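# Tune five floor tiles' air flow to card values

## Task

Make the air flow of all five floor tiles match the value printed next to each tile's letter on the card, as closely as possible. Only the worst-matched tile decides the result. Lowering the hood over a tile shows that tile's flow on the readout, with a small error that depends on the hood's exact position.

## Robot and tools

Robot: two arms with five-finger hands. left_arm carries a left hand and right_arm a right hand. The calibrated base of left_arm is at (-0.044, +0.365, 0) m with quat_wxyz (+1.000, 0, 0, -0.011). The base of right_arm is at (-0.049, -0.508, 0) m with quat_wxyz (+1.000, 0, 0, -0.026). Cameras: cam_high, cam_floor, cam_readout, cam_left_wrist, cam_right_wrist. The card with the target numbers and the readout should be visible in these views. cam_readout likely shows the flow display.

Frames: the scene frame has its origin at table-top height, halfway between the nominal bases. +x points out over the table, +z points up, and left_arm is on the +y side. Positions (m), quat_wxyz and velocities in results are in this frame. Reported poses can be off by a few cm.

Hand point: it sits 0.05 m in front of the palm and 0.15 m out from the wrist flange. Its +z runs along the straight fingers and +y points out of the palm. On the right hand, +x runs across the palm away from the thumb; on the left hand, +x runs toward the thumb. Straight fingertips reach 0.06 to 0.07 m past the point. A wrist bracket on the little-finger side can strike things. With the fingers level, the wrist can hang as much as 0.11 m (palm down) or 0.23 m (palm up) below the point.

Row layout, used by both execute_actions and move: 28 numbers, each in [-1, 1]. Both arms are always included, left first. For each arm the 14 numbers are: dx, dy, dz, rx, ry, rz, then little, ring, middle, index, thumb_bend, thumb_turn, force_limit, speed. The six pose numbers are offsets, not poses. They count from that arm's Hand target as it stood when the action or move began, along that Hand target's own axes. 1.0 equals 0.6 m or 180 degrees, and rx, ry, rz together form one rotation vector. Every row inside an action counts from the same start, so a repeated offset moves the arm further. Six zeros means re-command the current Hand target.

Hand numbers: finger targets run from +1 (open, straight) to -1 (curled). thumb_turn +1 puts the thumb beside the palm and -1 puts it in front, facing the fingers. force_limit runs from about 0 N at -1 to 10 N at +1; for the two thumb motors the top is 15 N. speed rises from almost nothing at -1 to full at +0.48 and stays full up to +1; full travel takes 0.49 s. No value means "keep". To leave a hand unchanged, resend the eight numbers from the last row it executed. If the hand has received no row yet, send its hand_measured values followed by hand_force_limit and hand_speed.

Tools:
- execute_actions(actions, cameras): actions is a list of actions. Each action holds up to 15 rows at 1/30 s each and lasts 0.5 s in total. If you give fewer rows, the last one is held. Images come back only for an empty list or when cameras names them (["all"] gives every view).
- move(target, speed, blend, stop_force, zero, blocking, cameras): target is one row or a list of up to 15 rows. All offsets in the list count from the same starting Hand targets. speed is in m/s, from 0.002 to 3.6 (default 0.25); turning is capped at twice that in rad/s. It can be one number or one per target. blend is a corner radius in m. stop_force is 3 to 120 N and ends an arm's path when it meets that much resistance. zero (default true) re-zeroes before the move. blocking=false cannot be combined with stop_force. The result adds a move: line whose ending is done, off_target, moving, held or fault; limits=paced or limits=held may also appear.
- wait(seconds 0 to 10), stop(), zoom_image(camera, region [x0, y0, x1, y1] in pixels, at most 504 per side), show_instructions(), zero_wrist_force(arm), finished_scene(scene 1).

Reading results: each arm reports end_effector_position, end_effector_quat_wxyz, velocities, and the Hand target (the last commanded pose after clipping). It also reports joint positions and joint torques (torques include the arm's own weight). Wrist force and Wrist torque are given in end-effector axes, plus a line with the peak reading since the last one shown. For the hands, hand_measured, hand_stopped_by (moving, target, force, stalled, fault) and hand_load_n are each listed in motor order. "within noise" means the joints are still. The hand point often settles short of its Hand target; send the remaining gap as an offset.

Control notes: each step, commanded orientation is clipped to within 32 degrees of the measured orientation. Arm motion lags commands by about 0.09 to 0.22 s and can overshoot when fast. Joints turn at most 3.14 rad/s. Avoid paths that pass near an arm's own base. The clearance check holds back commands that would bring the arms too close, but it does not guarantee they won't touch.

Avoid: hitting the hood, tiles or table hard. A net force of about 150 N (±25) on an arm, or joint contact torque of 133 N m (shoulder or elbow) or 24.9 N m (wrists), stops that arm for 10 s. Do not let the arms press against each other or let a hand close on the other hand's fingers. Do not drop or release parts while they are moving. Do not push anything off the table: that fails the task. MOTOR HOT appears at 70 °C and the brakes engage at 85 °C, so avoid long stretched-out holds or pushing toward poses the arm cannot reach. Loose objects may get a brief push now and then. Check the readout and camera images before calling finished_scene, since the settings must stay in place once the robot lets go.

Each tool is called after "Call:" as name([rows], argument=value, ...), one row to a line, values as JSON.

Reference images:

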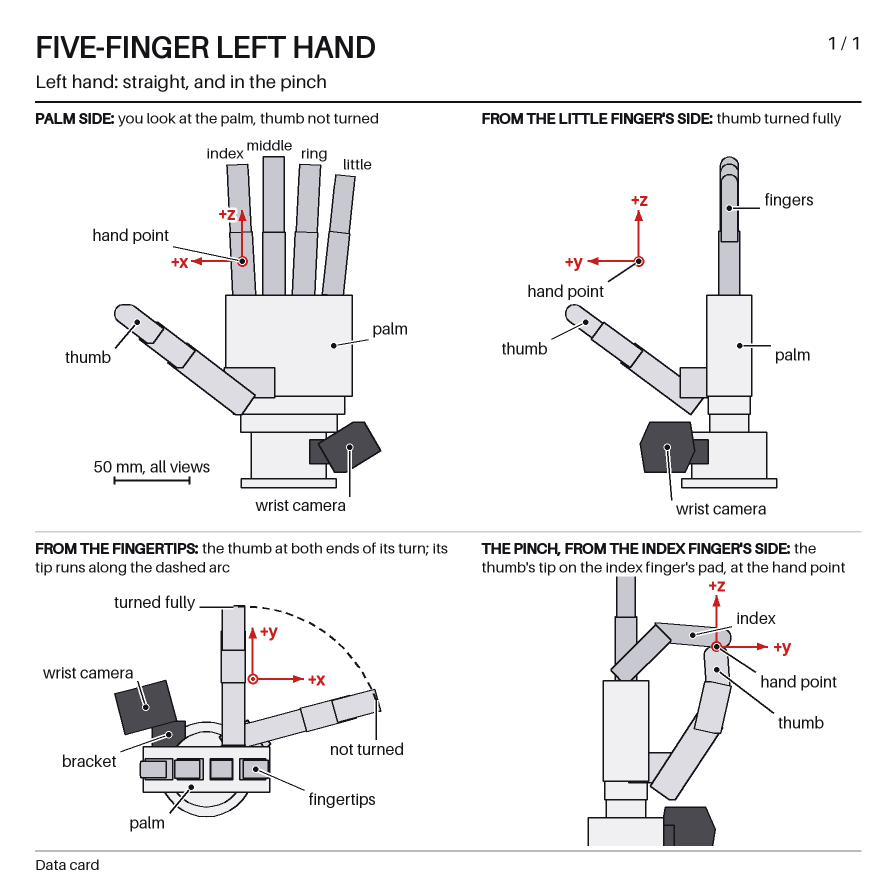

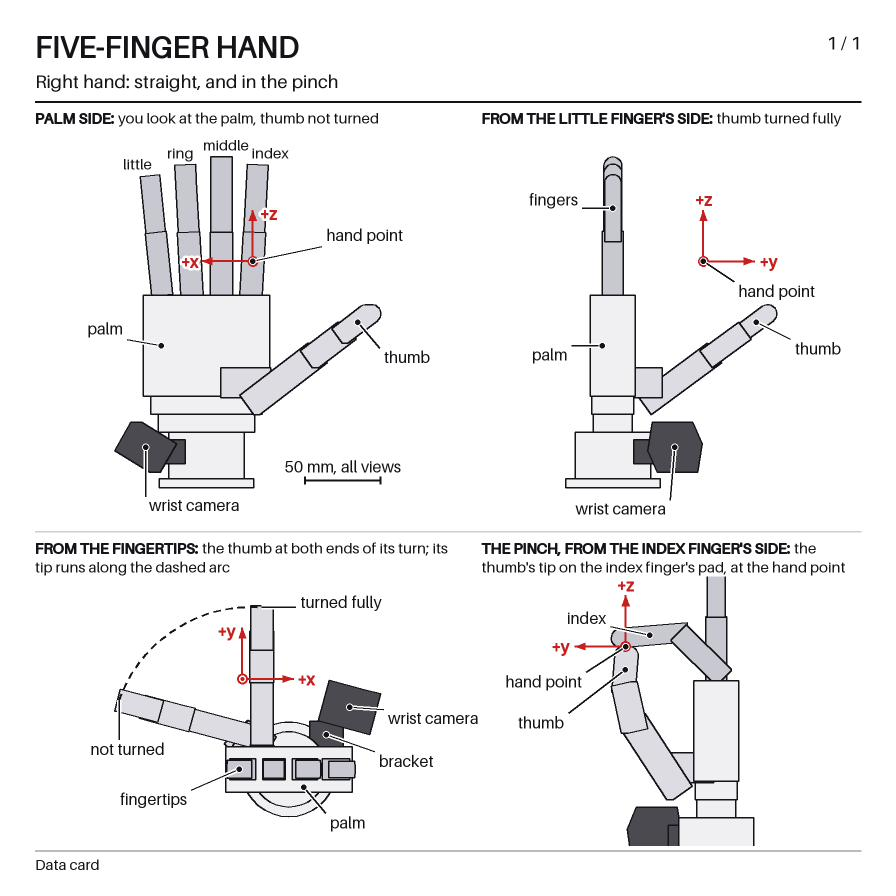

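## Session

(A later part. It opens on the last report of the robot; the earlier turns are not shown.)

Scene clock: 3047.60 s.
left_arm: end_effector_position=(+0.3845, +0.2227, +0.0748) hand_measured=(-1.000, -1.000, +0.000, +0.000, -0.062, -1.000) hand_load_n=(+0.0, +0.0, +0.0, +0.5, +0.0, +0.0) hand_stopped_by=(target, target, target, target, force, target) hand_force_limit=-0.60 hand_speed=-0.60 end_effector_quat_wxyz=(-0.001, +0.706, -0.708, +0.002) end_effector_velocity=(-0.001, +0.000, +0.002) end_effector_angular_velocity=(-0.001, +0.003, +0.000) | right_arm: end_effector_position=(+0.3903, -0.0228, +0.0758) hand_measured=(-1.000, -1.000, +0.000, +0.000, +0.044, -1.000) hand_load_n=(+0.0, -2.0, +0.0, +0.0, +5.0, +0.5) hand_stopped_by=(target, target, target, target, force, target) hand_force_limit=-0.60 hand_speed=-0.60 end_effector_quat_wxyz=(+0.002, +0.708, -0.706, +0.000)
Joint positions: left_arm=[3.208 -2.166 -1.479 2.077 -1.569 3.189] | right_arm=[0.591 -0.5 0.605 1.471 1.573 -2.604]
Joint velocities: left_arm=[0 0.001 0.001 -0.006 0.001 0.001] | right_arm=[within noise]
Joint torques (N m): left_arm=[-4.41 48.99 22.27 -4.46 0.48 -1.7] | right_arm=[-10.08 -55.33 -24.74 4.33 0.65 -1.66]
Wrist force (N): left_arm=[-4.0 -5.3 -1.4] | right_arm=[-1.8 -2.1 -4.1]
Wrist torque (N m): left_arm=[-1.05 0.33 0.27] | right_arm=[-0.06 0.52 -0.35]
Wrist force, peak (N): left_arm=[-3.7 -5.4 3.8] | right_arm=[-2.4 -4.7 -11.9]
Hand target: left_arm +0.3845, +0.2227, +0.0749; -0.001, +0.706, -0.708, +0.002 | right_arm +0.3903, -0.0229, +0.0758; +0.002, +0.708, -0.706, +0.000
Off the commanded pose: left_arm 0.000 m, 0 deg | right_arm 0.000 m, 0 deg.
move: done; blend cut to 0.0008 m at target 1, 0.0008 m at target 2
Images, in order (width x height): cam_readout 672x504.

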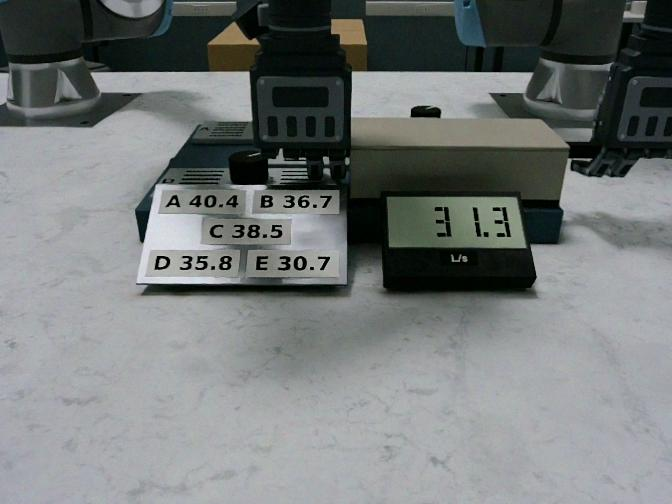

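Call:
move([
  [0,0,-0.015,0,0,0,-1,-1,0,0,-0.3,-1,-0.6,-0.6,0,0,-0.015,0,0,0,-1,-1,0,0,-0.3,-1,-0.6,-0.6],
  [0.0010,0,-0.015,0,0,0,-1,-1,0,0,-0.3,-1,-0.6,-0.6,0.0010,0,-0.015,0,0,0,-1,-1,0,0,-0.3,-1,-0.6,-0.6],
  [0.0010,0,0,0,0,0,-1,-1,0,0,-0.3,-1,-0.6,-0.6,0.0010,0,0,0,0,0,-1,-1,0,0,-0.3,-1,-0.6,-0.6],
], speed=0.06, blend=[0.001,0.001,0], cameras=["cam_readout"])

Call:
move([
  [0,0,-0.015,0,0,0,-1,-1,0,0,-0.3,-1,-0.6,-0.6,0,0,-0.015,0,0,0,-1,-1,0,0,-0.3,-1,-0.6,-0.6],
  [0.0008,-0.000833,-0.015,0,0,0,-1,-1,0,0,-0.3,-1,-0.6,-0.6,0.0008,-0.000833,-0.015,0,0,0,-1,-1,0,0,-0.3,-1,-0.6,-0.6],
  [0.0008,-0.000833,0,0,0,0,-1,-1,0,0,-0.3,-1,-0.6,-0.6,0.0008,-0.000833,0,0,0,0,-1,-1,0,0,-0.3,-1,-0.6,-0.6],
], speed=0.06, blend=[0.001,0.001,0], cameras=["cam_readout"])

Call:
move([
  [0,0,-0.015,0,0,0,-1,-1,0,0,-0.3,-1,-0.6,-0.6,0,0,-0.015,0,0,0,-1,-1,0,0,-0.3,-1,-0.6,-0.6],
  [0,-0.000833,-0.015,0,0,0,-1,-1,0,0,-0.3,-1,-0.6,-0.6,0,-0.000833,-0.015,0,0,0,-1,-1,0,0,-0.3,-1,-0.6,-0.6],
  [0,-0.000833,0,0,0,0,-1,-1,0,0,-0.3,-1,-0.6,-0.6,0,-0.000833,0,0,0,0,-1,-1,0,0,-0.3,-1,-0.6,-0.6],
], speed=0.06, blend=[0.001,0.001,0], cameras=["cam_readout"])

Call:
move([
  [0,0,-0.015,0,0,0,-1,-1,0,0,-0.3,-1,-0.6,-0.6,0,0,-0.015,0,0,0,-1,-1,0,0,-0.3,-1,-0.6,-0.6],
  [0,-0.000833,-0.015,0,0,0,-1,-1,0,0,-0.3,-1,-0.6,-0.6,0,-0.000833,-0.015,0,0,0,-1,-1,0,0,-0.3,-1,-0.6,-0.6],
  [0,-0.000833,0,0,0,0,-1,-1,0,0,-0.3,-1,-0.6,-0.6,0,-0.000833,0,0,0,0,-1,-1,0,0,-0.3,-1,-0.6,-0.6],
], speed=0.06, blend=[0.001,0.001,0], cameras=["cam_readout"])

Call:
move([
  [0,0,-0.015,0,0,0,-1,-1,0,0,-0.3,-1,-0.6,-0.6,0,0,-0.015,0,0,0,-1,-1,0,0,-0.3,-1,-0.6,-0.6],
  [-0.0040,0,-0.015,0,0,0,-1,-1,0,0,-0.3,-1,-0.6,-0.6,-0.0040,0,-0.015,0,0,0,-1,-1,0,0,-0.3,-1,-0.6,-0.6],
  [-0.0040,0,0,0,0,0,-1,-1,0,0,-0.3,-1,-0.6,-0.6,-0.0040,0,0,0,0,0,-1,-1,0,0,-0.3,-1,-0.6,-0.6],
], speed=0.06, blend=[0.001,0.001,0], cameras=["cam_readout"])

Call:
move([
  [0,0,-0.015,0,0,0,-1,-1,0,0,-0.3,-1,-0.6,-0.6,0,0,-0.015,0,0,0,-1,-1,0,0,-0.3,-1,-0.6,-0.6],
  [0,0.000833,-0.015,0,0,0,-1,-1,0,0,-0.3,-1,-0.6,-0.6,0,0.000833,-0.015,0,0,0,-1,-1,0,0,-0.3,-1,-0.6,-0.6],
  [0,0.000833,0,0,0,0,-1,-1,0,0,-0.3,-1,-0.6,-0.6,0,0.000833,0,0,0,0,-1,-1,0,0,-0.3,-1,-0.6,-0.6],
], speed=0.06, blend=[0.001,0.001,0], cameras=["cam_readout"])

Call:
move([
  [0,0,-0.015,0,0,0,-1,-1,0,0,-0.3,-1,-0.6,-0.6,0,0,-0.015,0,0,0,-1,-1,0,0,-0.3,-1,-0.6,-0.6],
  [0,0.000833,-0.015,0,0,0,-1,-1,0,0,-0.3,-1,-0.6,-0.6,0,0.000833,-0.015,0,0,0,-1,-1,0,0,-0.3,-1,-0.6,-0.6],
  [0,0.000833,0,0,0,0,-1,-1,0,0,-0.3,-1,-0.6,-0.6,0,0.000833,0,0,0,0,-1,-1,0,0,-0.3,-1,-0.6,-0.6],
], speed=0.06, blend=[0.001,0.001,0], cameras=["cam_readout"])

Call:
move([
  [0,0,-0.015,0,0,0,-1,-1,0,0,-0.3,-1,-0.6,-0.6,0,0,-0.015,0,0,0,-1,-1,0,0,-0.3,-1,-0.6,-0.6],
  [0,0.000833,-0.015,0,0,0,-1,-1,0,0,-0.3,-1,-0.6,-0.6,0,0.000833,-0.015,0,0,0,-1,-1,0,0,-0.3,-1,-0.6,-0.6],
  [0,0.000833,0,0,0,0,-1,-1,0,0,-0.3,-1,-0.6,-0.6,0,0.000833,0,0,0,0,-1,-1,0,0,-0.3,-1,-0.6,-0.6],
], speed=0.06, blend=[0.001,0.001,0], cameras=["cam_readout"])

Scene clock: 3080.90 s.
left_arm: end_effector_position=(+0.3845, +0.2220, +0.0748) hand_measured=(-1.000, -1.000, +0.000, +0.000, -0.062, -1.000) hand_load_n=(+0.0, +0.5, +0.0, +0.0, +0.0, +0.0) hand_stopped_by=(target, target, target, target, force, target) hand_force_limit=-0.60 hand_speed=-0.60 end_effector_quat_wxyz=(-0.001, +0.706, -0.708, +0.002) | right_arm: end_effector_position=(+0.3904, -0.0235, +0.0758) hand_measured=(-1.000, -1.000, +0.000, +0.000, +0.044, -1.000) hand_load_n=(+0.0, -1.5, +0.0, +0.0, +5.0, +1.0) hand_stopped_by=(target, target, target, target, force, target) hand_force_limit=-0.60 hand_speed=-0.60 end_effector_quat_wxyz=(+0.002, +0.708, -0.706, +0.000) end_effector_velocity=(+0.000, +0.000, +0.001) end_effector_angular_velocity=(-0.001, +0.002, +0.000)
Joint positions: left_arm=[3.207 -2.166 -1.478 2.076 -1.569 3.188] | right_arm=[0.59 -0.502 0.608 1.469 1.573 -2.604]
Joint velocities: left_arm=[within noise] | right_arm=[0 0 -0.002 0.005 0 0]
Joint torques (N m): left_arm=[6.35 50.26 21.91 -4.59 0.06 -1.15] | right_arm=[-5.09 -55.48 -25.77 4.53 0.57 -0.22]
Wrist force (N): left_arm=[-3.7 -5.5 -1.3] | right_arm=[-1.7 -2.3 -3.8]
Wrist torque (N m): left_arm=[-1.08 0.30 0.30] | right_arm=[-0.08 0.50 -0.35]
Wrist force, peak (N): left_arm=[-3.7 -5.7 3.6] | right_arm=[-2.3 -4.8 -12.1]
Hand target: left_arm +0.3845, +0.2221, +0.0749; -0.001, +0.706, -0.708, +0.002 | right_arm +0.3903, -0.0235, +0.0758; +0.002, +0.708, -0.706, +0.000
Off the commanded pose: left_arm 0.000 m, 0 deg | right_arm 0.000 m, 0 deg.
move: done; blend cut to 0.0003 m at target 1, 0.0003 m at target 2
Images, in order (width x height): cam_readout 672x504.

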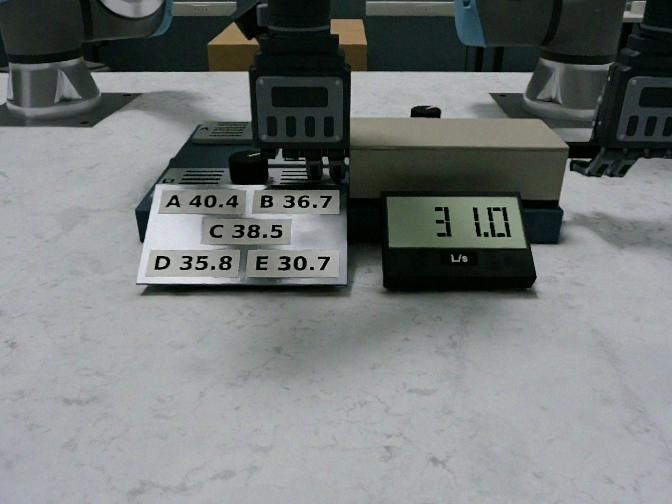

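Scene clock: 3081.67 s.
left_arm: end_effector_position=(+0.3850, +0.2216, +0.0748) hand_measured=(-1.000, -1.000, +0.000, +0.000, -0.062, -1.000) hand_load_n=(+0.0, +0.0, +0.5, +0.0, +0.0, +0.0) hand_stopped_by=(target, target, target, target, force, target) hand_force_limit=-0.60 hand_speed=-0.60 end_effector_quat_wxyz=(-0.001, +0.706, -0.708, +0.002) end_effector_velocity=(-0.001, +0.000, +0.002) end_effector_angular_velocity=(+0.000, +0.003, -0.001) | right_arm: end_effector_position=(+0.3908, -0.0239, +0.0758) hand_measured=(-1.000, -1.000, +0.000, +0.000, +0.044, -1.000) hand_load_n=(+0.0, -1.5, +0.0, +0.0, +4.5, +1.0) hand_stopped_by=(target, target, target, target, force, target) hand_force_limit=-0.60 hand_speed=-0.60 end_effector_quat_wxyz=(+0.002, +0.708, -0.706, +0.000)
Joint positions: left_arm=[3.206 -2.167 -1.476 2.076 -1.569 3.187] | right_arm=[0.589 -0.502 0.608 1.469 1.573 -2.605]
Joint velocities: left_arm=[-0.001 0.001 0.002 -0.006 0 0] | right_arm=[within noise]
Joint torques (N m): left_arm=[-6.85 50.9 21.63 -4.79 -1.15 -0.42] | right_arm=[-13.14 -54.94 -26.95 4.74 -0.42 -1.03]
Wrist force (N): left_arm=[-3.9 -5.4 -1.1] | right_arm=[-1.5 -1.8 -3.6]
Wrist torque (N m): left_arm=[-1.08 0.34 0.29] | right_arm=[-0.06 0.48 -0.33]
Wrist force, peak (N): left_arm=[-2.7 -5.5 4.9] | right_arm=[-2.2 -4.8 -11.7]
Hand target: left_arm +0.3850, +0.2216, +0.0749; -0.001, +0.706, -0.708, +0.002 | right_arm +0.3908, -0.0239, +0.0758; +0.002, +0.708, -0.706, +0.000
Off the commanded pose: left_arm 0.000 m, 0 deg | right_arm 0.000 m, 0 deg.
move: done; blend cut to 0.0003 m at target 1, 0.0003 m at target 2
Images, in order (width x height): cam_readout 672x504.

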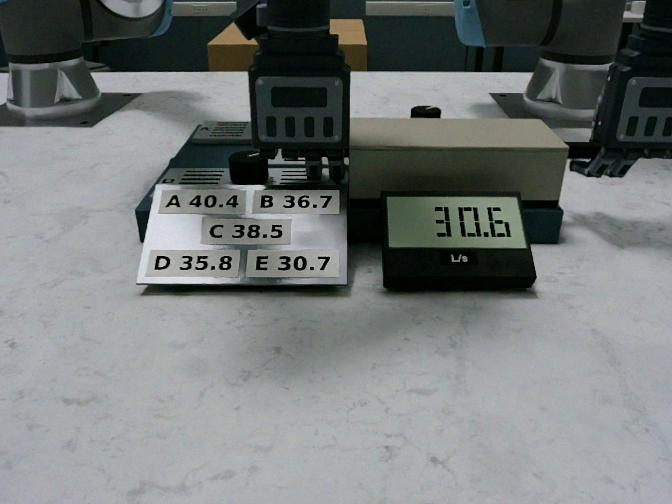

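Scene clock: 3082.43 s.
left_arm: end_effector_position=(+0.3855, +0.2216, +0.0748) hand_measured=(-1.000, -1.000, +0.000, +0.000, -0.062, -1.000) hand_load_n=(+0.0, +0.0, +0.0, +0.0, -0.5, +0.0) hand_stopped_by=(target, target, target, target, force, target) hand_force_limit=-0.60 hand_speed=-0.60 end_effector_quat_wxyz=(-0.001, +0.706, -0.708, +0.002) | right_arm: end_effector_position=(+0.3913, -0.0239, +0.0758) hand_measured=(-1.000, -1.000, +0.000, +0.000, +0.044, -1.000) hand_load_n=(+0.0, -2.0, +0.0, +0.0, +5.0, +0.5) hand_stopped_by=(target, target, target, target, force, target) hand_force_limit=-0.60 hand_speed=-0.60 end_effector_quat_wxyz=(+0.002, +0.708, -0.706, +0.000)
Joint positions: left_arm=[3.206 -2.168 -1.474 2.075 -1.569 3.187] | right_arm=[0.589 -0.5 0.605 1.471 1.573 -2.606]
Joint torques (N m): left_arm=[-6.06 52 19.83 -4.55 -0.01 1.76] | right_arm=[-11.82 -55.95 -25.64 4.68 -0.89 -2.02]
Wrist force (N): left_arm=[-3.8 -5.0 -1.4] | right_arm=[-1.6 -1.8 -3.9]
Wrist torque (N m): left_arm=[-1.00 0.31 0.28] | right_arm=[-0.04 0.50 -0.33]
Wrist force, peak (N): left_arm=[-3.6 -5.5 3.8] | right_arm=[-2.6 -4.9 -11.7]
Hand target: left_arm +0.3855, +0.2216, +0.0749; -0.001, +0.706, -0.708, +0.002 | right_arm +0.3913, -0.0239, +0.0758; +0.002, +0.708, -0.706, +0.000
Off the commanded pose: left_arm 0.000 m, 0 deg | right_arm 0.000 m, 0 deg.
move: done; blend cut to 0.0002 m at target 1, 0.0002 m at target 2
Images, in order (width x height): cam_readout 672x504.

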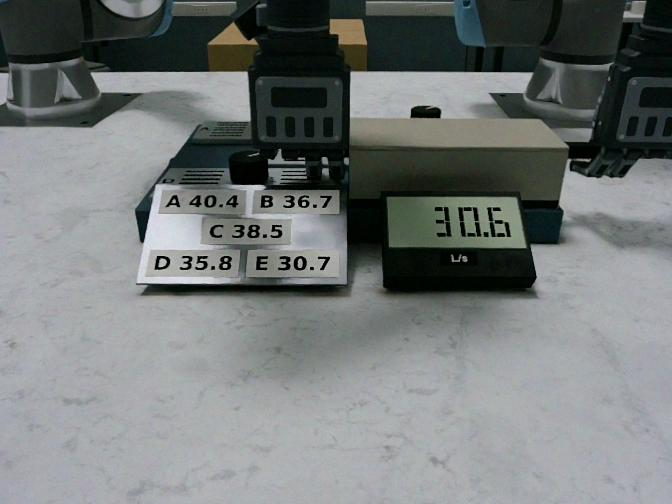

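Scene clock: 3083.20 s.
left_arm: end_effector_position=(+0.3860, +0.2216, +0.0748) hand_measured=(-1.000, -1.000, +0.000, +0.000, -0.062, -1.000) hand_load_n=(+0.0, +0.0, +0.5, +0.0, +0.0, +0.0) hand_stopped_by=(target, target, target, target, force, target) hand_force_limit=-0.60 hand_speed=-0.60 end_effector_quat_wxyz=(-0.001, +0.706, -0.708, +0.002) | right_arm: end_effector_position=(+0.3918, -0.0239, +0.0758) hand_measured=(-1.000, -1.000, +0.000, +0.000, +0.044, -1.000) hand_load_n=(+0.0, -2.0, +0.0, +0.0, +5.0, +0.5) hand_stopped_by=(target, target, target, target, force, target) hand_force_limit=-0.60 hand_speed=-0.60 end_effector_quat_wxyz=(+0.002, +0.708, -0.706, +0.000)
Joint positions: left_arm=[3.206 -2.169 -1.472 2.074 -1.569 3.187] | right_arm=[0.589 -0.499 0.602 1.472 1.573 -2.606]
Joint torques (N m): left_arm=[-6.92 51.28 19.96 -4.7 1.71 -0.78] | right_arm=[-12.43 -55.43 -26.04 4.35 -0.06 -1.46]
Wrist force (N): left_arm=[-4.0 -5.2 -1.2] | right_arm=[-1.8 -1.8 -3.3]
Wrist torque (N m): left_arm=[-1.05 0.33 0.27] | right_arm=[-0.07 0.52 -0.35]
Wrist force, peak (N): left_arm=[-3.8 -5.9 4.3] | right_arm=[-2.2 -4.5 -12.6]
Hand target: left_arm +0.3860, +0.2216, +0.0749; -0.001, +0.706, -0.708, +0.002 | right_arm +0.3918, -0.0239, +0.0758; +0.002, +0.708, -0.706, +0.000
Off the commanded pose: left_arm 0.000 m, 0 deg | right_arm 0.000 m, 0 deg.
move: done; blend cut to 0.0002 m at target 1, 0.0002 m at target 2
Images, in order (width x height): cam_readout 672x504.

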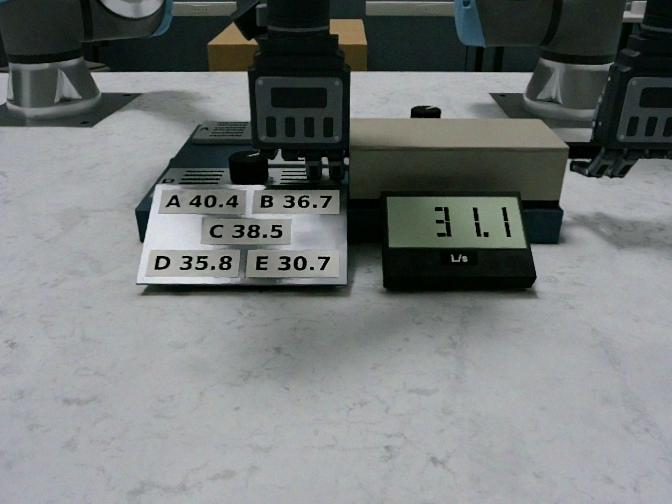

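Scene clock: 3083.97 s.
left_arm: end_effector_position=(+0.3860, +0.2240, +0.0748) hand_measured=(-1.000, -1.000, +0.000, +0.000, -0.062, -1.000) hand_load_n=(+0.0, +0.0, +0.0, +0.0, +0.0, +0.0) hand_stopped_by=(target, target, target, target, force, target) hand_force_limit=-0.60 hand_speed=-0.60 end_effector_quat_wxyz=(-0.001, +0.706, -0.708, +0.002) | right_arm: end_effector_position=(+0.3918, -0.0215, +0.0758) hand_measured=(-1.000, -1.000, +0.000, +0.000, +0.044, -1.000) hand_load_n=(+0.0, -1.5, +0.0, +0.0, +5.5, +0.5) hand_stopped_by=(target, target, target, target, force, target) hand_force_limit=-0.60 hand_speed=-0.60 end_effector_quat_wxyz=(+0.002, +0.708, -0.706, +0.000)
Joint positions: left_arm=[3.211 -2.168 -1.474 2.075 -1.569 3.192] | right_arm=[0.592 -0.492 0.588 1.479 1.573 -2.603]
Joint torques (N m): left_arm=[-7.86 51.91 20.82 -4.85 0.44 -2.38] | right_arm=[-8.84 -54.71 -28.08 4.2 0.13 -1.64]
Wrist force (N): left_arm=[-3.8 -5.7 -1.3] | right_arm=[-1.3 -1.1 -2.9]
Wrist torque (N m): left_arm=[-1.11 0.31 0.23] | right_arm=[-0.06 0.47 -0.45]
Wrist force, peak (N): left_arm=[-4.1 -5.8 3.6] | right_arm=[-2.5 -4.8 -12.6]
Hand target: left_arm +0.3860, +0.2240, +0.0749; -0.001, +0.706, -0.708, +0.002 | right_arm +0.3918, -0.0215, +0.0758; +0.002, +0.708, -0.706, +0.000
Off the commanded pose: left_arm 0.000 m, 0 deg | right_arm 0.000 m, 0 deg.
move: done
Images, in order (width x height): cam_readout 672x504.

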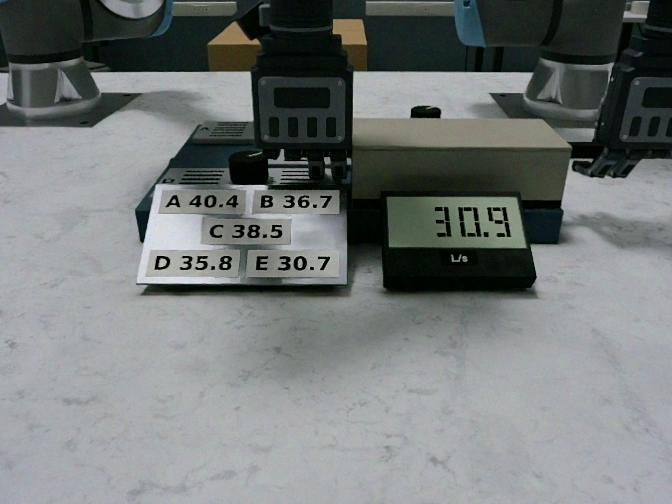

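Scene clock: 3084.73 s.
left_arm: end_effector_position=(+0.3855, +0.2240, +0.0748) hand_measured=(-1.000, -1.000, +0.000, +0.000, -0.062, -1.000) hand_load_n=(+0.0, +0.0, +0.0, +0.0, +0.0, +0.0) hand_stopped_by=(target, target, target, target, force, target) hand_force_limit=-0.60 hand_speed=-0.60 end_effector_quat_wxyz=(-0.001, +0.706, -0.708, +0.002) | right_arm: end_effector_position=(+0.3914, -0.0216, +0.0758) hand_measured=(-1.000, -1.000, +0.000, +0.000, +0.044, -1.000) hand_load_n=(+0.0, -2.0, +0.0, +0.0, +5.0, +0.5) hand_stopped_by=(target, target, target, target, force, target) hand_force_limit=-0.60 hand_speed=-0.60 end_effector_quat_wxyz=(+0.002, +0.708, -0.706, +0.000)
Joint positions: left_arm=[3.211 -2.167 -1.476 2.076 -1.569 3.192] | right_arm=[0.592 -0.493 0.591 1.477 1.573 -2.603]
Joint torques (N m): left_arm=[0.41 51.53 20.37 -4.45 -0.85 -0.01] | right_arm=[16.44 -54.28 -27.48 4.11 0.28 2.55]
Wrist force (N): left_arm=[-3.7 -5.3 -1.3] | right_arm=[-0.4 -3.0 -4.6]
Wrist torque (N m): left_arm=[-1.06 0.30 0.22] | right_arm=[-0.12 0.52 -0.51]
Wrist force, peak (N): left_arm=[-2.6 -5.5 4.7] | right_arm=[-2.0 -5.1 -12.2]
Hand target: left_arm +0.3855, +0.2240, +0.0749; -0.001, +0.706, -0.708, +0.002 | right_arm +0.3913, -0.0215, +0.0758; +0.002, +0.708, -0.706, +0.000
Off the commanded pose: left_arm 0.000 m, 0 deg | right_arm 0.000 m, 0 deg.
move: done; blend cut to 0.0002 m at target 1, 0.0002 m at target 2
Images, in order (width x height): cam_readout 672x504.

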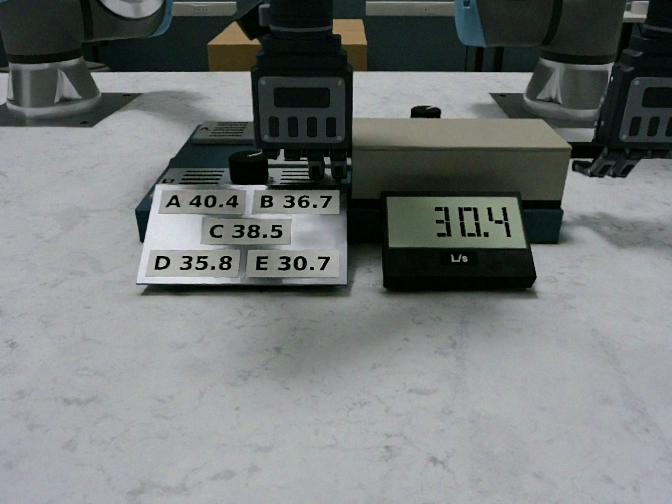

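Scene clock: 3085.50 s.
left_arm: end_effector_position=(+0.3850, +0.2240, +0.0748) hand_measured=(-1.000, -1.000, +0.000, +0.000, -0.062, -1.000) hand_load_n=(+0.0, +0.5, +0.0, +0.0, +0.0, +0.0) hand_stopped_by=(target, target, target, target, force, target) hand_force_limit=-0.60 hand_speed=-0.60 end_effector_quat_wxyz=(-0.001, +0.706, -0.708, +0.002) end_effector_velocity=(+0.000, +0.000, +0.002) end_effector_angular_velocity=(+0.000, +0.001, -0.002) | right_arm: end_effector_position=(+0.3908, -0.0215, +0.0758) hand_measured=(-1.000, -1.000, +0.000, +0.000, +0.044, -1.000) hand_load_n=(+0.0, -1.5, +0.0, +0.0, +5.0, +0.5) hand_stopped_by=(target, target, target, target, force, target) hand_force_limit=-0.60 hand_speed=-0.60 end_effector_quat_wxyz=(+0.002, +0.708, -0.706, +0.000)
Joint positions: left_arm=[3.211 -2.166 -1.478 2.076 -1.569 3.192] | right_arm=[0.593 -0.495 0.594 1.476 1.573 -2.602]
Joint velocities: left_arm=[-0.001 0.002 0.002 -0.005 0 0.001] | right_arm=[within noise]
Joint torques (N m): left_arm=[5.87 50.86 21.41 -4.75 -0.36 1.75] | right_arm=[4.11 -55.26 -26.45 4.28 0.27 0.43]
Wrist force (N): left_arm=[-4.0 -5.3 -1.3] | right_arm=[-1.4 -2.1 -3.9]
Wrist torque (N m): left_arm=[-1.05 0.34 0.21] | right_arm=[-0.09 0.47 -0.47]
Wrist force, peak (N): left_arm=[-3.7 -5.5 3.5] | right_arm=[-2.3 -5.0 -11.6]
Hand target: left_arm +0.3850, +0.2240, +0.0749; -0.001, +0.706, -0.708, +0.002 | right_arm +0.3908, -0.0215, +0.0758; +0.002, +0.708, -0.706, +0.000
Off the commanded pose: left_arm 0.000 m, 0 deg | right_arm 0.000 m, 0 deg.
move: done; blend cut to 0.0002 m at target 1, 0.0002 m at target 2
Images, in order (width x height): cam_readout 672x504.

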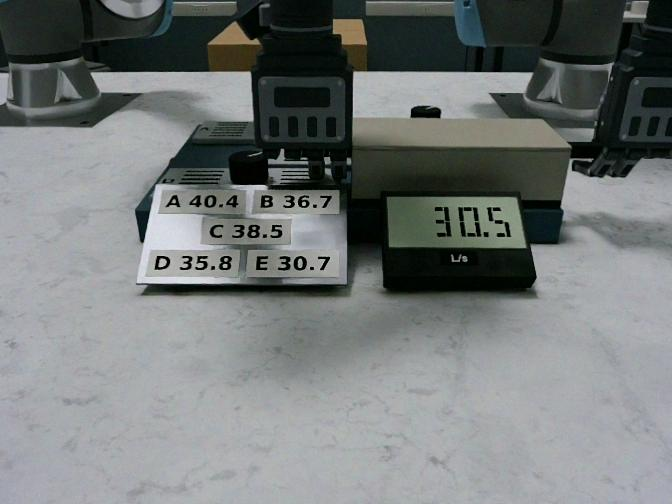

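Scene clock: 3086.27 s.
left_arm: end_effector_position=(+0.3845, +0.2240, +0.0748) hand_measured=(-1.000, -1.000, +0.000, +0.000, -0.062, -1.000) hand_load_n=(+0.0, +0.0, +0.5, +0.0, +0.0, +0.0) hand_stopped_by=(target, target, target, target, force, target) hand_force_limit=-0.60 hand_speed=-0.60 end_effector_quat_wxyz=(-0.001, +0.706, -0.708, +0.002) | right_arm: end_effector_position=(+0.3904, -0.0216, +0.0758) hand_measured=(-1.000, -1.000, +0.000, +0.000, +0.044, -1.000) hand_load_n=(+0.0, -2.0, +0.0, +0.0, +5.0, +1.0) hand_stopped_by=(target, target, target, target, force, target) hand_force_limit=-0.60 hand_speed=-0.60 end_effector_quat_wxyz=(+0.002, +0.708, -0.706, +0.000)
Joint positions: left_arm=[3.211 -2.165 -1.48 2.077 -1.569 3.192] | right_arm=[0.593 -0.497 0.597 1.474 1.573 -2.602]
Joint torques (N m): left_arm=[6.19 50.26 21.47 -4.78 1.12 1.45] | right_arm=[15.69 -55.06 -26.1 4.9 0.48 2.49]
Wrist force (N): left_arm=[-4.0 -5.2 -1.4] | right_arm=[-1.6 -2.5 -3.3]
Wrist torque (N m): left_arm=[-1.04 0.34 0.20] | right_arm=[-0.11 0.49 -0.48]
Wrist force, peak (N): left_arm=[-3.4 -5.8 3.6] | right_arm=[-2.3 -4.6 -11.8]
Hand target: left_arm +0.3845, +0.2240, +0.0749; -0.001, +0.706, -0.708, +0.002 | right_arm +0.3903, -0.0215, +0.0758; +0.002, +0.708, -0.706, +0.000
Off the commanded pose: left_arm 0.000 m, 0 deg | right_arm 0.000 m, 0 deg.
move: done; blend cut to 0.0002 m at target 1, 0.0002 m at target 2
Images, in order (width x height): cam_readout 672x504.

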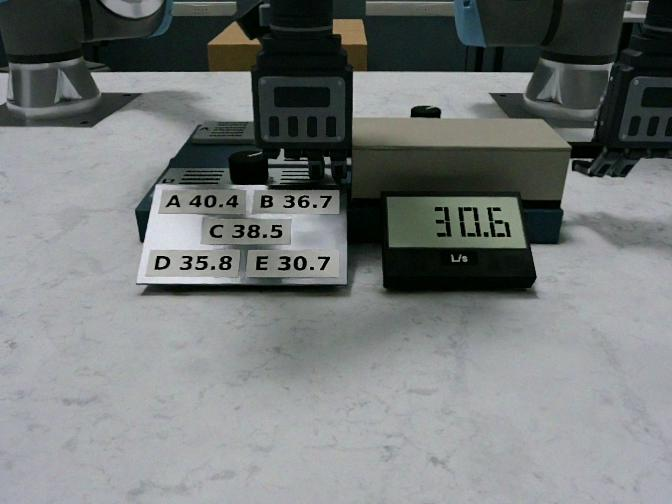

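Call:
wait(seconds=0.1, cameras=["cam_floor", "cam_high"])

Scene clock: 3098.47 s.
left_arm: end_effector_position=(+0.3845, +0.2240, +0.0749) hand_measured=(-1.000, -1.000, +0.000, +0.000, -0.062, -1.000) hand_load_n=(+0.0, +0.0, +0.0, +0.0, +0.5, +0.0) hand_stopped_by=(target, target, target, target, force, target) hand_force_limit=-0.60 hand_speed=-0.60 end_effector_quat_wxyz=(-0.001, +0.706, -0.708, +0.002) | right_arm: end_effector_position=(+0.3903, -0.0215, +0.0758) hand_measured=(-1.000, -1.000, +0.000, +0.000, +0.044, -1.000) hand_load_n=(+0.0, -1.5, +0.0, +0.0, +5.0, +0.5) hand_stopped_by=(target, target, target, target, force, target) hand_force_limit=-0.60 hand_speed=-0.60 end_effector_quat_wxyz=(+0.002, +0.708, -0.706, +0.000)
Joint positions: left_arm=[3.211 -2.165 -1.48 2.077 -1.569 3.192] | right_arm=[0.593 -0.497 0.597 1.474 1.573 -2.602]
Joint torques (N m): left_arm=[-3.35 50.62 20.97 -0.47 1.48 -2.1] | right_arm=[15.78 -60.51 -28.16 4.53 -0.19 2.61]
Wrist force (N): left_arm=[-3.7 -5.1 -1.1] | right_arm=[-1.0 -2.3 -2.2]
Wrist torque (N m): left_arm=[-1.04 0.30 0.22] | right_arm=[-0.10 0.44 -0.47]
Wrist force, peak (N): left_arm=[-3.9 -5.6 -1.5] | right_arm=[-1.5 -2.6 -3.4]
Hand target: left_arm +0.3845, +0.2240, +0.0749; -0.001, +0.706, -0.708, +0.002 | right_arm +0.3903, -0.0215, +0.0758; +0.002, +0.708, -0.706, +0.000
Off the commanded pose: left_arm 0.000 m, 0 deg | right_arm 0.000 m, 0 deg.
wait: 0.10 s; at rest from the start
Images, in order (width x height): cam_high 672x504, cam_floor 672x504.

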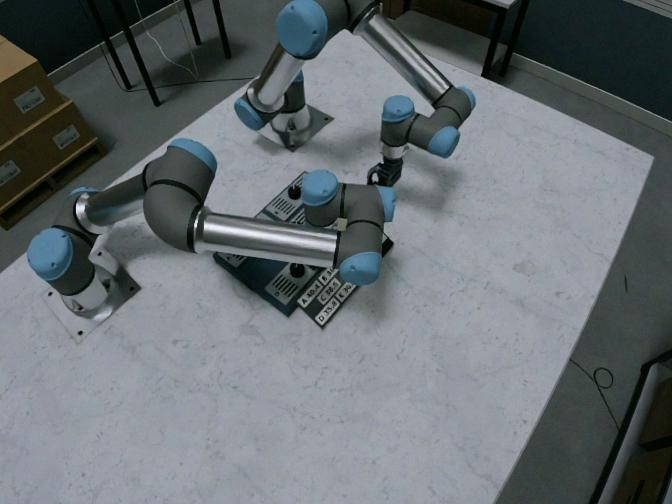

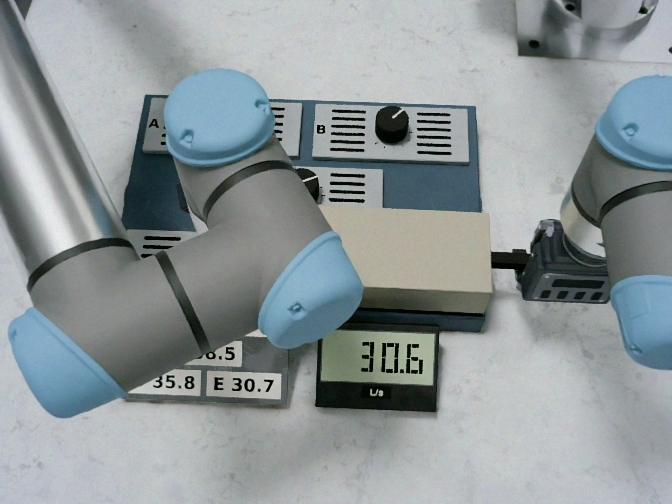

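Call:
move([
  [0,0,-0.09,0,0,0,-1,-1,0,0,-0.3,-1,-0.6,-0.6,0,0,-0.09,0,0,0,-1,-1,0,0,-0.3,-1,-0.6,-0.6],
  [0.0032,0.2982,-0.09,0,0,0,-1,-1,0,0,-0.3,-1,-0.6,-0.6,0.0032,0.2992,-0.09,0,0,0,-1,-1,0,0,-0.3,-1,-0.6,-0.6],
  [0.0032,0.2982,-0.015,0,0,0,-1,-1,0,0,-0.3,-1,-0.6,-0.6,0.0032,0.2992,-0.015,0,0,0,-1,-1,0,0,-0.3,-1,-0.6,-0.6],
  [0.0032,0.2982,0,0,0,0,-1,-1,0,0,-0.3,-1,-0.6,-0.6,0.0032,0.2992,0,0,0,0,-1,-1,0,0,-0.3,-1,-0.6,-0.6],
], speed=[0.15,0.2,0.15,0.04], blend=[0.01,0.01,0.001,0], cameras=["cam_readout", "cam_floor"])

Scene clock: 3109.70 s.
left_arm: end_effector_position=(+0.2055, +0.2226, +0.0743) hand_measured=(-1.000, -1.000, +0.000, +0.000, -0.062, -1.000) hand_load_n=(+0.0, +0.0, +0.0, +0.0, +0.0, +0.0) hand_stopped_by=(target, target, target, target, force, target) hand_force_limit=-0.60 hand_speed=-0.60 end_effector_quat_wxyz=(-0.001, +0.706, -0.708, +0.002) | right_arm: end_effector_position=(+0.2108, -0.0238, +0.0762) hand_measured=(-1.000, -1.000, +0.000, +0.000, +0.044, -1.000) hand_load_n=(+0.0, -2.0, +0.0, +0.0, +4.0, +0.5) hand_stopped_by=(target, target, target, target, force, target) hand_force_limit=-0.60 hand_speed=-0.60 end_effector_quat_wxyz=(+0.002, +0.708, -0.706, +0.000)
Joint positions: left_arm=[3.234 -1.804 -2.032 2.268 -1.569 3.215] | right_arm=[0.765 -0.852 1.261 1.166 1.572 -2.43]
Joint torques (N m): left_arm=[-6.61 34.42 17.31 -4.51 -1.29 -2.36] | right_arm=[-5.69 -47.72 -23.58 4.81 -1.28 1.69]
Wrist force (N): left_arm=[-3.7 -5.1 -0.9] | right_arm=[-2.7 -4.0 -5.2]
Wrist torque (N m): left_arm=[-1.07 0.33 0.20] | right_arm=[-0.12 0.57 -0.41]
Wrist force, peak (N): left_arm=[-5.2 -8.9 2.5] | right_arm=[-2.5 -5.3 -10.9]
Hand target: left_arm +0.2056, +0.2226, +0.0743; -0.001, +0.706, -0.708, +0.002 | right_arm +0.2108, -0.0238, +0.0763; +0.002, +0.708, -0.706, +0.000
Off the commanded pose: left_arm 0.000 m, 0 deg | right_arm 0.000 m, 0 deg.
move: done
Images, in order (width x height): cam_floor 672x504, cam_readout 672x504.

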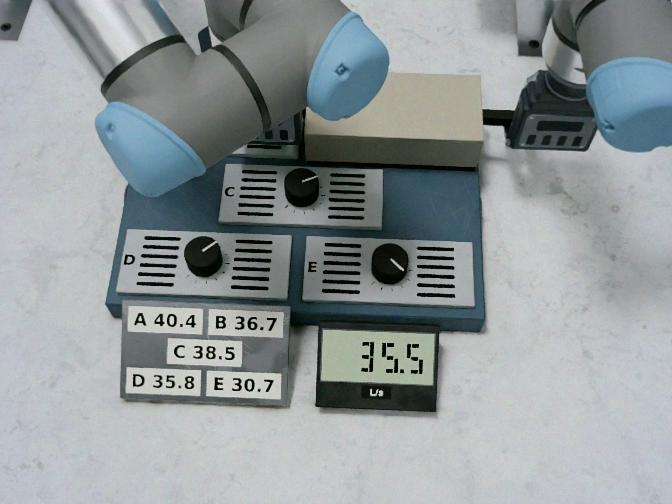

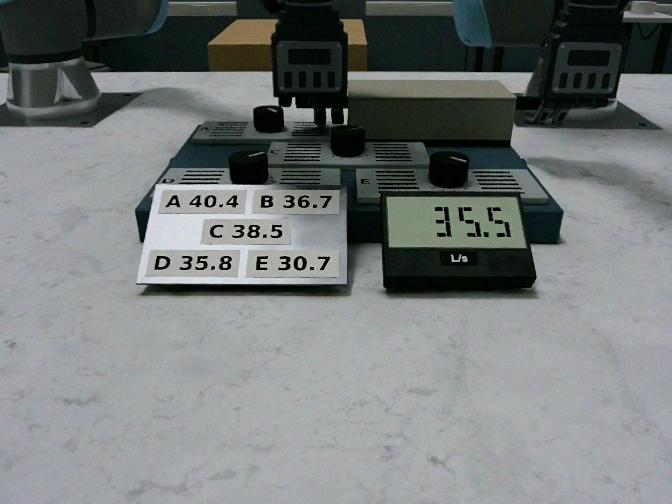

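Call:
zoom_image(camera="cam_floor", region=[170, 230, 240, 290])

Call:
zoom_image(camera="cam_floor", region=[355, 235, 425, 295])

Call:
zoom_image(camera="cam_floor", region=[290, 60, 500, 190])

Scaled by 7.200 from the camera's 672x504 image, which has a finer 960x720 frame.

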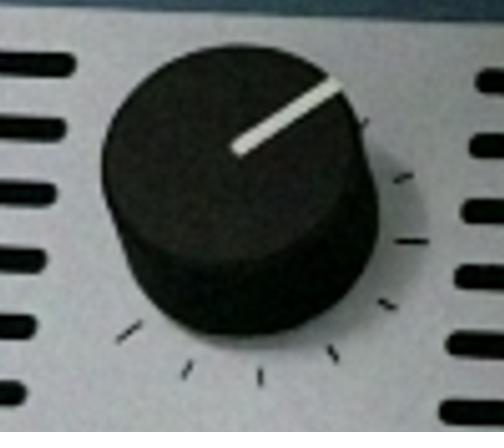

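Scaled by 7.200 from the camera's 672x504 image, which has a finer 960x720 frame.

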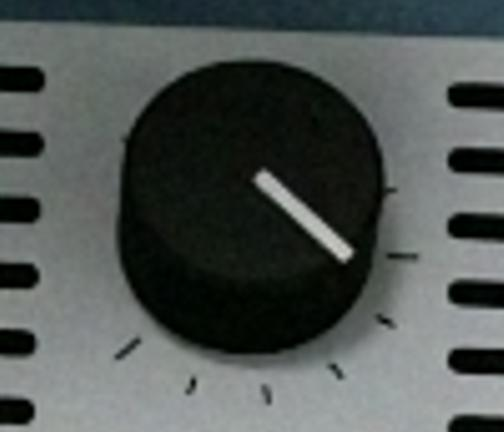

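Scaled by 2.400 from the camera's 672x504 image, which has a finer 960x720 frame.

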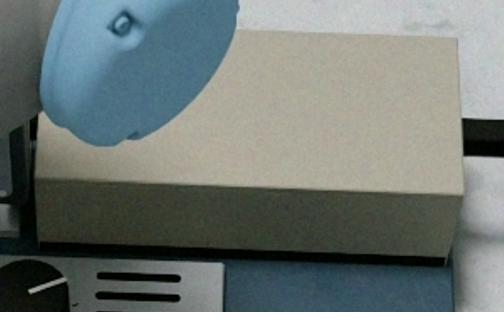

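Call:
move([
  [0,0,0,0,0,0,-1,-1,0,0,-0.3,-1,-0.6,-0.6,0,0,0,0,0,0,-1,-1,0,0,1,-1,-0.5,0],
  [0,0,0,0,0,0,-1,-1,0,0,-0.3,-1,-0.6,-0.6,0,-0.0133,0.0025,0.125,0,0,-1,-1,0,0,1,-1,-0.5,0],
  [0,0,0,0,0,0,-1,-1,0,0,-0.3,-1,-0.6,-0.6,0,-0.0267,0.005,0.25,0,0,-1,-1,0,0,1,-1,-0.5,0],
  [0,0,0,0,0,0,-1,-1,0,0,-0.3,-1,-0.6,-0.6,0,-0.0267,-0.1333,0.25,0,0,-1,-1,0,0,1,-1,-0.5,0],
], speed=[0.15,0.15,0.15,0.25], blend=[0,0.002,0.002,0], cameras=["cam_floor"])

Scene clock: 3125.33 s.
left_arm: end_effector_position=(+0.2056, +0.2226, +0.0743) hand_measured=(-1.000, -1.000, +0.000, +0.000, -0.062, -1.000) hand_load_n=(+0.0, +0.0, +0.0, +0.0, +0.0, +0.0) hand_stopped_by=(target, target, target, target, force, target) hand_force_limit=-0.60 hand_speed=-0.60 end_effector_quat_wxyz=(-0.001, +0.706, -0.708, +0.002) | right_arm: end_effector_position=(+0.2270, -0.0235, +0.1561) hand_measured=(-1.000, -1.000, +0.000, +0.000, +1.000, -1.000) hand_load_n=(+0.0, +0.0, +0.0, +0.0, +0.0, +0.0) hand_stopped_by=(target, target, target, target, target, target) hand_force_limit=-0.50 hand_speed=0.00 end_effector_quat_wxyz=(-0.269, +0.655, -0.652, +0.271)
Joint positions: left_arm=[3.234 -1.804 -2.032 2.268 -1.569 3.215] | right_arm=[1.034 -1.151 1.48 0.74 2.199 -2.328]
Joint torques (N m): left_arm=[-7.29 35.39 19.19 -1.38 -1.51 -2.09] | right_arm=[-14.1 -38.95 -26.65 3.32 2.39 1.54]
Wrist force (N): left_arm=[-3.9 -5.1 -0.9] | right_arm=[-2.9 -2.6 -1.1]
Wrist torque (N m): left_arm=[-1.07 0.35 0.18] | right_arm=[-0.21 0.38 -0.48]
Wrist force, peak (N): left_arm=[-3.8 -5.4 -1.0] | right_arm=[-2.7 -4.0 -4.5]
Hand target: left_arm +0.2056, +0.2226, +0.0743; -0.001, +0.706, -0.708, +0.002 | right_arm +0.2271, -0.0234, +0.1562; -0.269, +0.655, -0.652, +0.271
Off the commanded pose: left_arm 0.000 m, 0 deg | right_arm 0.000 m, 0 deg.
move: done
Images, in order (width x height): cam_floor 672x504.

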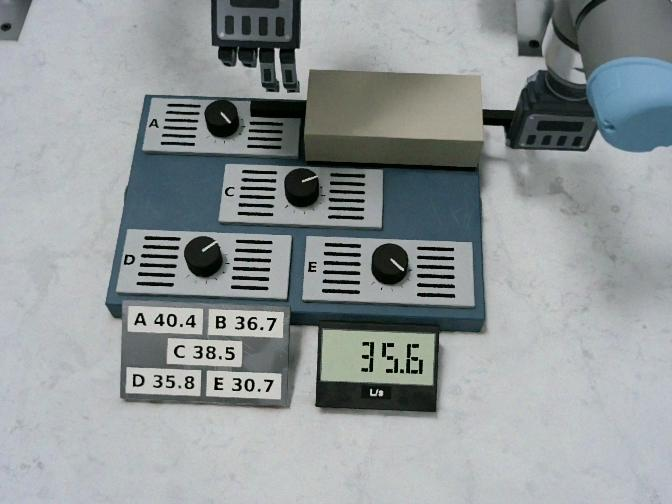

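Call:
move(target=[0,0,0,0,0,0,-1,-1,0,0,-0.3,-1,-0.6,-0.6,0.1228,-0.169,0.2543,0.0476,-0.0507,-0.0435,-1,-1,0.2,0.2,1,-1,-0.5,0], speed=0.25, cameras=["cam_floor", "cam_right_wrist"])

Scene clock: 3130.90 s.
left_arm: end_effector_position=(+0.2056, +0.2226, +0.0743) hand_measured=(-1.000, -1.000, +0.000, +0.000, -0.062, -1.000) hand_load_n=(+0.0, +0.0, +0.5, +0.0, +0.0, +0.0) hand_stopped_by=(target, target, target, target, force, target) hand_force_limit=-0.60 hand_speed=-0.60 end_effector_quat_wxyz=(-0.001, +0.706, -0.708, +0.002) | right_arm: end_effector_position=(+0.4066, -0.0969, +0.1198) hand_measured=(-1.000, -1.000, +0.200, +0.200, +1.000, -1.000) hand_load_n=(+0.0, +0.0, +0.0, +0.0, +0.0, +0.0) hand_stopped_by=(target, target, target, target, target, target) hand_force_limit=-0.50 hand_speed=0.00 end_effector_quat_wxyz=(-0.349, +0.695, -0.561, +0.283)
Joint positions: left_arm=[3.234 -1.804 -2.032 2.268 -1.569 3.215] | right_arm=[0.613 -1.221 1.658 0.232 1.852 -2.929]
Joint torques (N m): left_arm=[-6.33 33.99 18.62 -2.18 -1.13 -2.19] | right_arm=[-13.55 -36.71 -27.87 -1.34 -1.17 -1.97]
Wrist force (N): left_arm=[-3.5 -5.0 -1.1] | right_arm=[-2.7 -2.7 -1.1]
Wrist torque (N m): left_arm=[-1.04 0.29 0.21] | right_arm=[-0.22 0.32 -0.50]
Wrist force, peak (N): left_arm=[-3.8 -5.3 -1.2] | right_arm=[-3.8 -1.6 -2.8]
Hand target: left_arm +0.2056, +0.2226, +0.0743; -0.001, +0.706, -0.708, +0.002 | right_arm +0.4067, -0.0969, +0.1199; -0.349, +0.695, -0.561, +0.284
Off the commanded pose: left_arm 0.000 m, 0 deg | right_arm 0.000 m, 0 deg.
move: done
Images, in order (width x height): cam_floor 672x504, cam_right_wrist 672x504.

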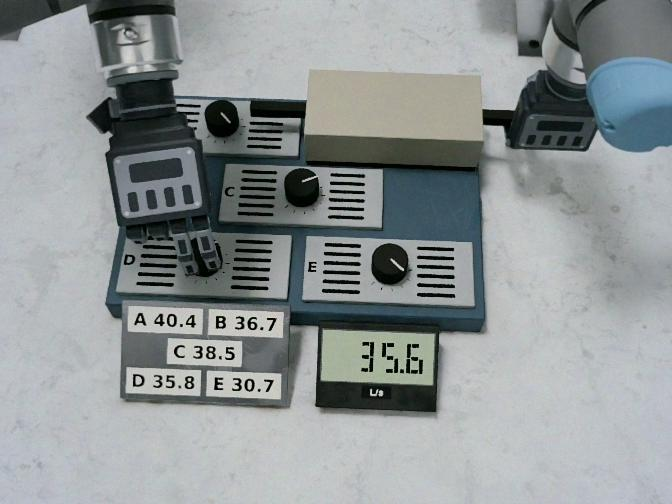

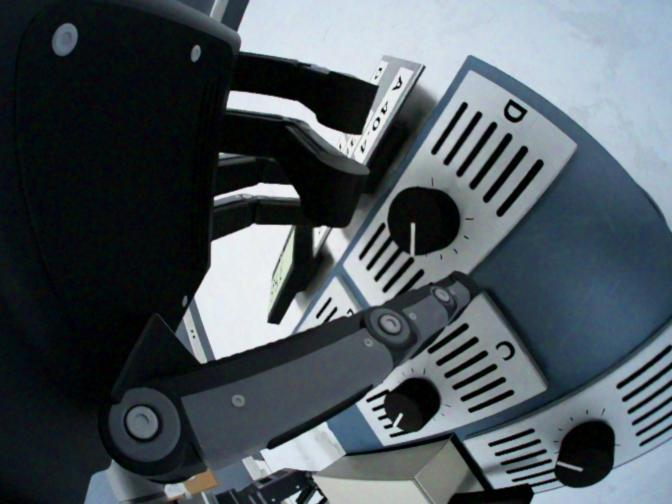

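Call:
move(target=[0,0,0,0,0,0,-1,-1,0,0,-0.3,-1,-0.6,-0.6,0,0.0657,0.0484,0,0,0,-1,-1,0.2,0.2,1,-1,-0.5,0], speed=0.08, stop_force=8, cameras=[])

Call:
move([
  [0,0,0,0,0,0,-1,-1,0,0,-0.3,-1,-0.6,-0.6,0,0,0,0,0,0,-1,-1,-0.2,-0.2,0.1,-1,-0.5,-0.7],
  [0,0,0,0,0,0,-1,-1,0,0,-0.3,-1,-0.6,-0.6,0.0007,-0.0004,0.00055,0,0.01073,0.00791,-1,-1,-0.2,-0.2,0.1,-1,-0.5,-0.7],
], speed=0.05, blend=[0,0], cameras=["cam_floor"])

Scene clock: 3139.93 s.
left_arm: end_effector_position=(+0.2056, +0.2226, +0.0743) hand_measured=(-1.000, -1.000, +0.000, +0.000, -0.062, -1.000) hand_load_n=(+0.0, +0.0, +0.0, +0.0, +0.0, +0.0) hand_stopped_by=(target, target, target, target, force, target) hand_force_limit=-0.60 hand_speed=-0.60 end_effector_quat_wxyz=(-0.001, +0.706, -0.708, +0.002) | right_arm: end_effector_position=(+0.4065, -0.0971, +0.0709) hand_measured=(-1.000, -1.000, +0.200, +0.200, +1.000, -1.000) hand_load_n=(+0.0, +0.0, +0.0, +0.0, +0.0, +0.5) hand_stopped_by=(target, target, target, target, target, target) hand_force_limit=-0.50 hand_speed=0.00 end_effector_quat_wxyz=(-0.349, +0.695, -0.561, +0.284)
Joint positions: left_arm=[3.234 -1.804 -2.032 2.268 -1.569 3.215] | right_arm=[0.613 -1.166 1.72 0.115 1.851 -2.93]
Joint torques (N m): left_arm=[-7.52 34.01 17.94 -3.02 -1.39 -2.04] | right_arm=[-12.53 -31.36 -26.28 -0.51 -0.79 -2.07]
Wrist force (N): left_arm=[-3.6 -5.0 -1.0] | right_arm=[-2.7 -2.7 -1.3]
Wrist torque (N m): left_arm=[-1.04 0.31 0.20] | right_arm=[-0.20 0.35 -0.46]
Wrist force, peak (N): left_arm=[-3.9 -5.2 -1.3] | right_arm=[-2.7 -3.6 -1.5]
Hand target: left_arm +0.2056, +0.2226, +0.0743; -0.001, +0.706, -0.708, +0.002 | right_arm +0.4065, -0.0971, +0.0709; -0.349, +0.695, -0.561, +0.284
Off the commanded pose: left_arm 0.000 m, 0 deg | right_arm 0.000 m, 0 deg.
move: done
No camera images: "cameras" was empty.

Scene clock: 3141.97 s.
left_arm: end_effector_position=(+0.2056, +0.2226, +0.0743) hand_measured=(-1.000, -1.000, +0.000, +0.000, -0.062, -1.000) hand_load_n=(+0.0, +0.0, +0.0, +0.0, +0.0, +0.0) hand_stopped_by=(target, target, target, target, force, target) hand_force_limit=-0.60 hand_speed=-0.60 end_effector_quat_wxyz=(-0.001, +0.706, -0.708, +0.002) | right_arm: end_effector_position=(+0.4070, -0.0973, +0.0709) hand_measured=(-1.000, -1.000, +0.040, +0.010, +0.562, -1.000) hand_load_n=(+0.0, +0.0, +9.0, +3.0, +3.5, +0.0) hand_stopped_by=(target, target, force, force, force, target) hand_force_limit=-0.50 hand_speed=-0.70 end_effector_quat_wxyz=(-0.343, +0.683, -0.575, +0.291) end_effector_velocity=(-0.001, +0.001, -0.001) end_effector_angular_velocity=(-0.002, +0.001, +0.008)
Joint positions: left_arm=[3.234 -1.804 -2.032 2.268 -1.569 3.215] | right_arm=[0.627 -1.156 1.707 0.129 1.896 -2.893]
Joint velocities: left_arm=[within noise] | right_arm=[-0.001 0 0.002 -0.002 -0.006 -0.006]
Joint torques (N m): left_arm=[-7.32 35.27 17.97 -3.26 -1.28 -2.07] | right_arm=[-8.75 -41.79 -8.5 1.84 -0.75 -2.39]
Wrist force (N): left_arm=[-3.9 -4.8 -1.1] | right_arm=[-5.2 -5.0 8.3]
Wrist torque (N m): left_arm=[-1.01 0.35 0.18] | right_arm=[-0.16 0.16 -0.50]
Wrist force, peak (N): left_arm=[-3.7 -5.3 -1.1] | right_arm=[-3.2 -5.5 10.3]
Hand target: left_arm +0.2056, +0.2226, +0.0743; -0.001, +0.706, -0.708, +0.002 | right_arm +0.4070, -0.0974, +0.0709; -0.343, +0.683, -0.575, +0.291
Off the commanded pose: left_arm 0.000 m, 0 deg | right_arm 0.000 m, 0 deg.
move: done
Images, in order (width x height): cam_floor 672x504.

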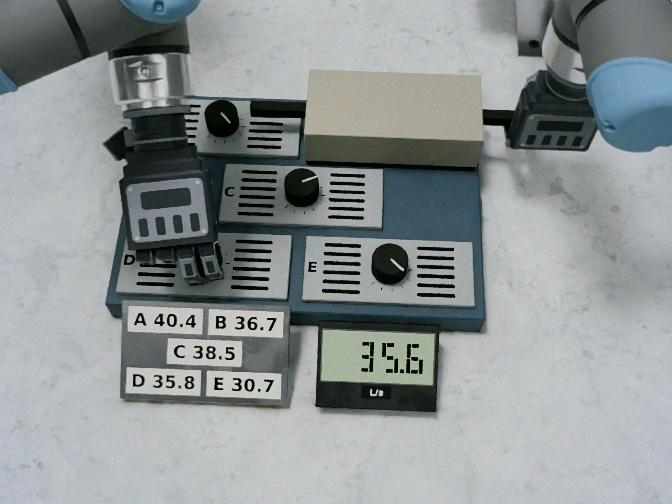

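Call:
move([
  [0,0,0,0,0,0,-1,-1,0,0,-0.3,-1,-0.6,-0.6,0,0,0,0,0,0,-1,-1,0.25,0.25,1,-1,-0.5,0.2],
  [0,0,0,0,0,0,-1,-1,0,0,-0.3,-1,-0.6,-0.6,0,-0.1073,-0.0791,0,0,0,-1,-1,0.25,0.25,1,-1,-0.5,0.2],
  [0,0,0,0,0,0,-1,-1,0,0,-0.3,-1,-0.6,-0.6,0.25,-0.1073,-0.0791,0,0,0,-1,-1,0.25,0.25,1,-1,-0.5,0.2],
], speed=[0.1,0.1,0.25], blend=[0,0.01,0], cameras=["cam_floor"])

Call:
zoom_image(camera="cam_floor", region=[170, 230, 240, 290])

Scene clock: 3150.63 s.
left_arm: end_effector_position=(+0.2056, +0.2226, +0.0743) hand_measured=(-1.000, -1.000, +0.000, +0.000, -0.062, -1.000) hand_load_n=(-0.5, +0.0, +0.0, +0.0, +0.0, +0.0) hand_stopped_by=(target, target, target, target, force, target) hand_force_limit=-0.60 hand_speed=-0.60 end_effector_quat_wxyz=(-0.001, +0.706, -0.708, +0.002) | right_arm: end_effector_position=(+0.4326, -0.2449, +0.1514) hand_measured=(-1.000, -1.000, +0.250, +0.250, +1.000, -1.000) hand_load_n=(+0.0, +0.0, +0.0, +0.0, +0.0, +0.0) hand_stopped_by=(target, target, target, target, target, target) hand_force_limit=-0.50 hand_speed=0.20 end_effector_quat_wxyz=(-0.343, +0.683, -0.575, +0.291)
Joint positions: left_arm=[3.234 -1.804 -2.032 2.268 -1.569 3.215] | right_arm=[0.261 -1.432 1.837 0.234 1.605 -3.12]
Joint torques (N m): left_arm=[-6.96 34.43 16.8 -4.41 -1.24 -1.96] | right_arm=[-14.02 -29.94 -14.91 2.48 -1.33 -1.46]
Wrist force (N): left_arm=[-3.4 -5.2 -1.0] | right_arm=[-2.9 -2.5 -1.0]
Wrist torque (N m): left_arm=[-1.08 0.29 0.22] | right_arm=[-0.18 0.37 -0.52]
Wrist force, peak (N): left_arm=[-3.9 -5.2 -1.1] | right_arm=[-6.5 -5.5 9.2]
Hand target: left_arm +0.2056, +0.2226, +0.0743; -0.001, +0.706, -0.708, +0.002 | right_arm +0.4326, -0.2450, +0.1514; -0.343, +0.683, -0.575, +0.291
Off the commanded pose: left_arm 0.000 m, 0 deg | right_arm 0.000 m, 0 deg.
move: done
Images, in order (width x height): cam_floor 672x504.

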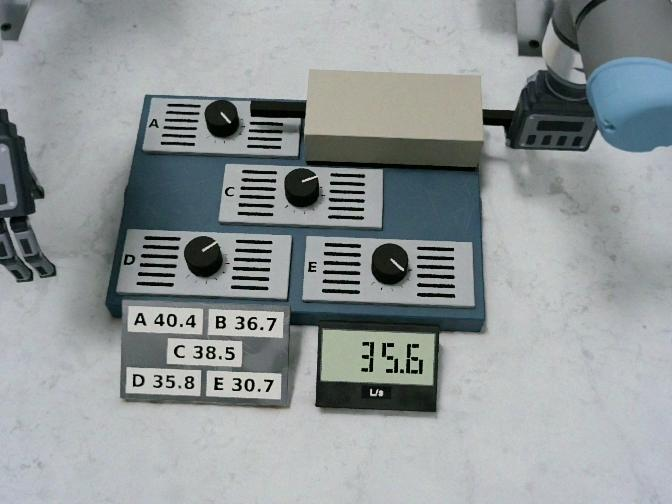

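Scaled by 7.200 from the camera's 672x504 image, which has a finer 960x720 frame.

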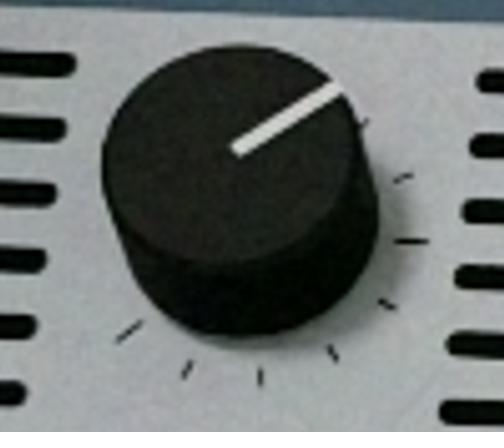

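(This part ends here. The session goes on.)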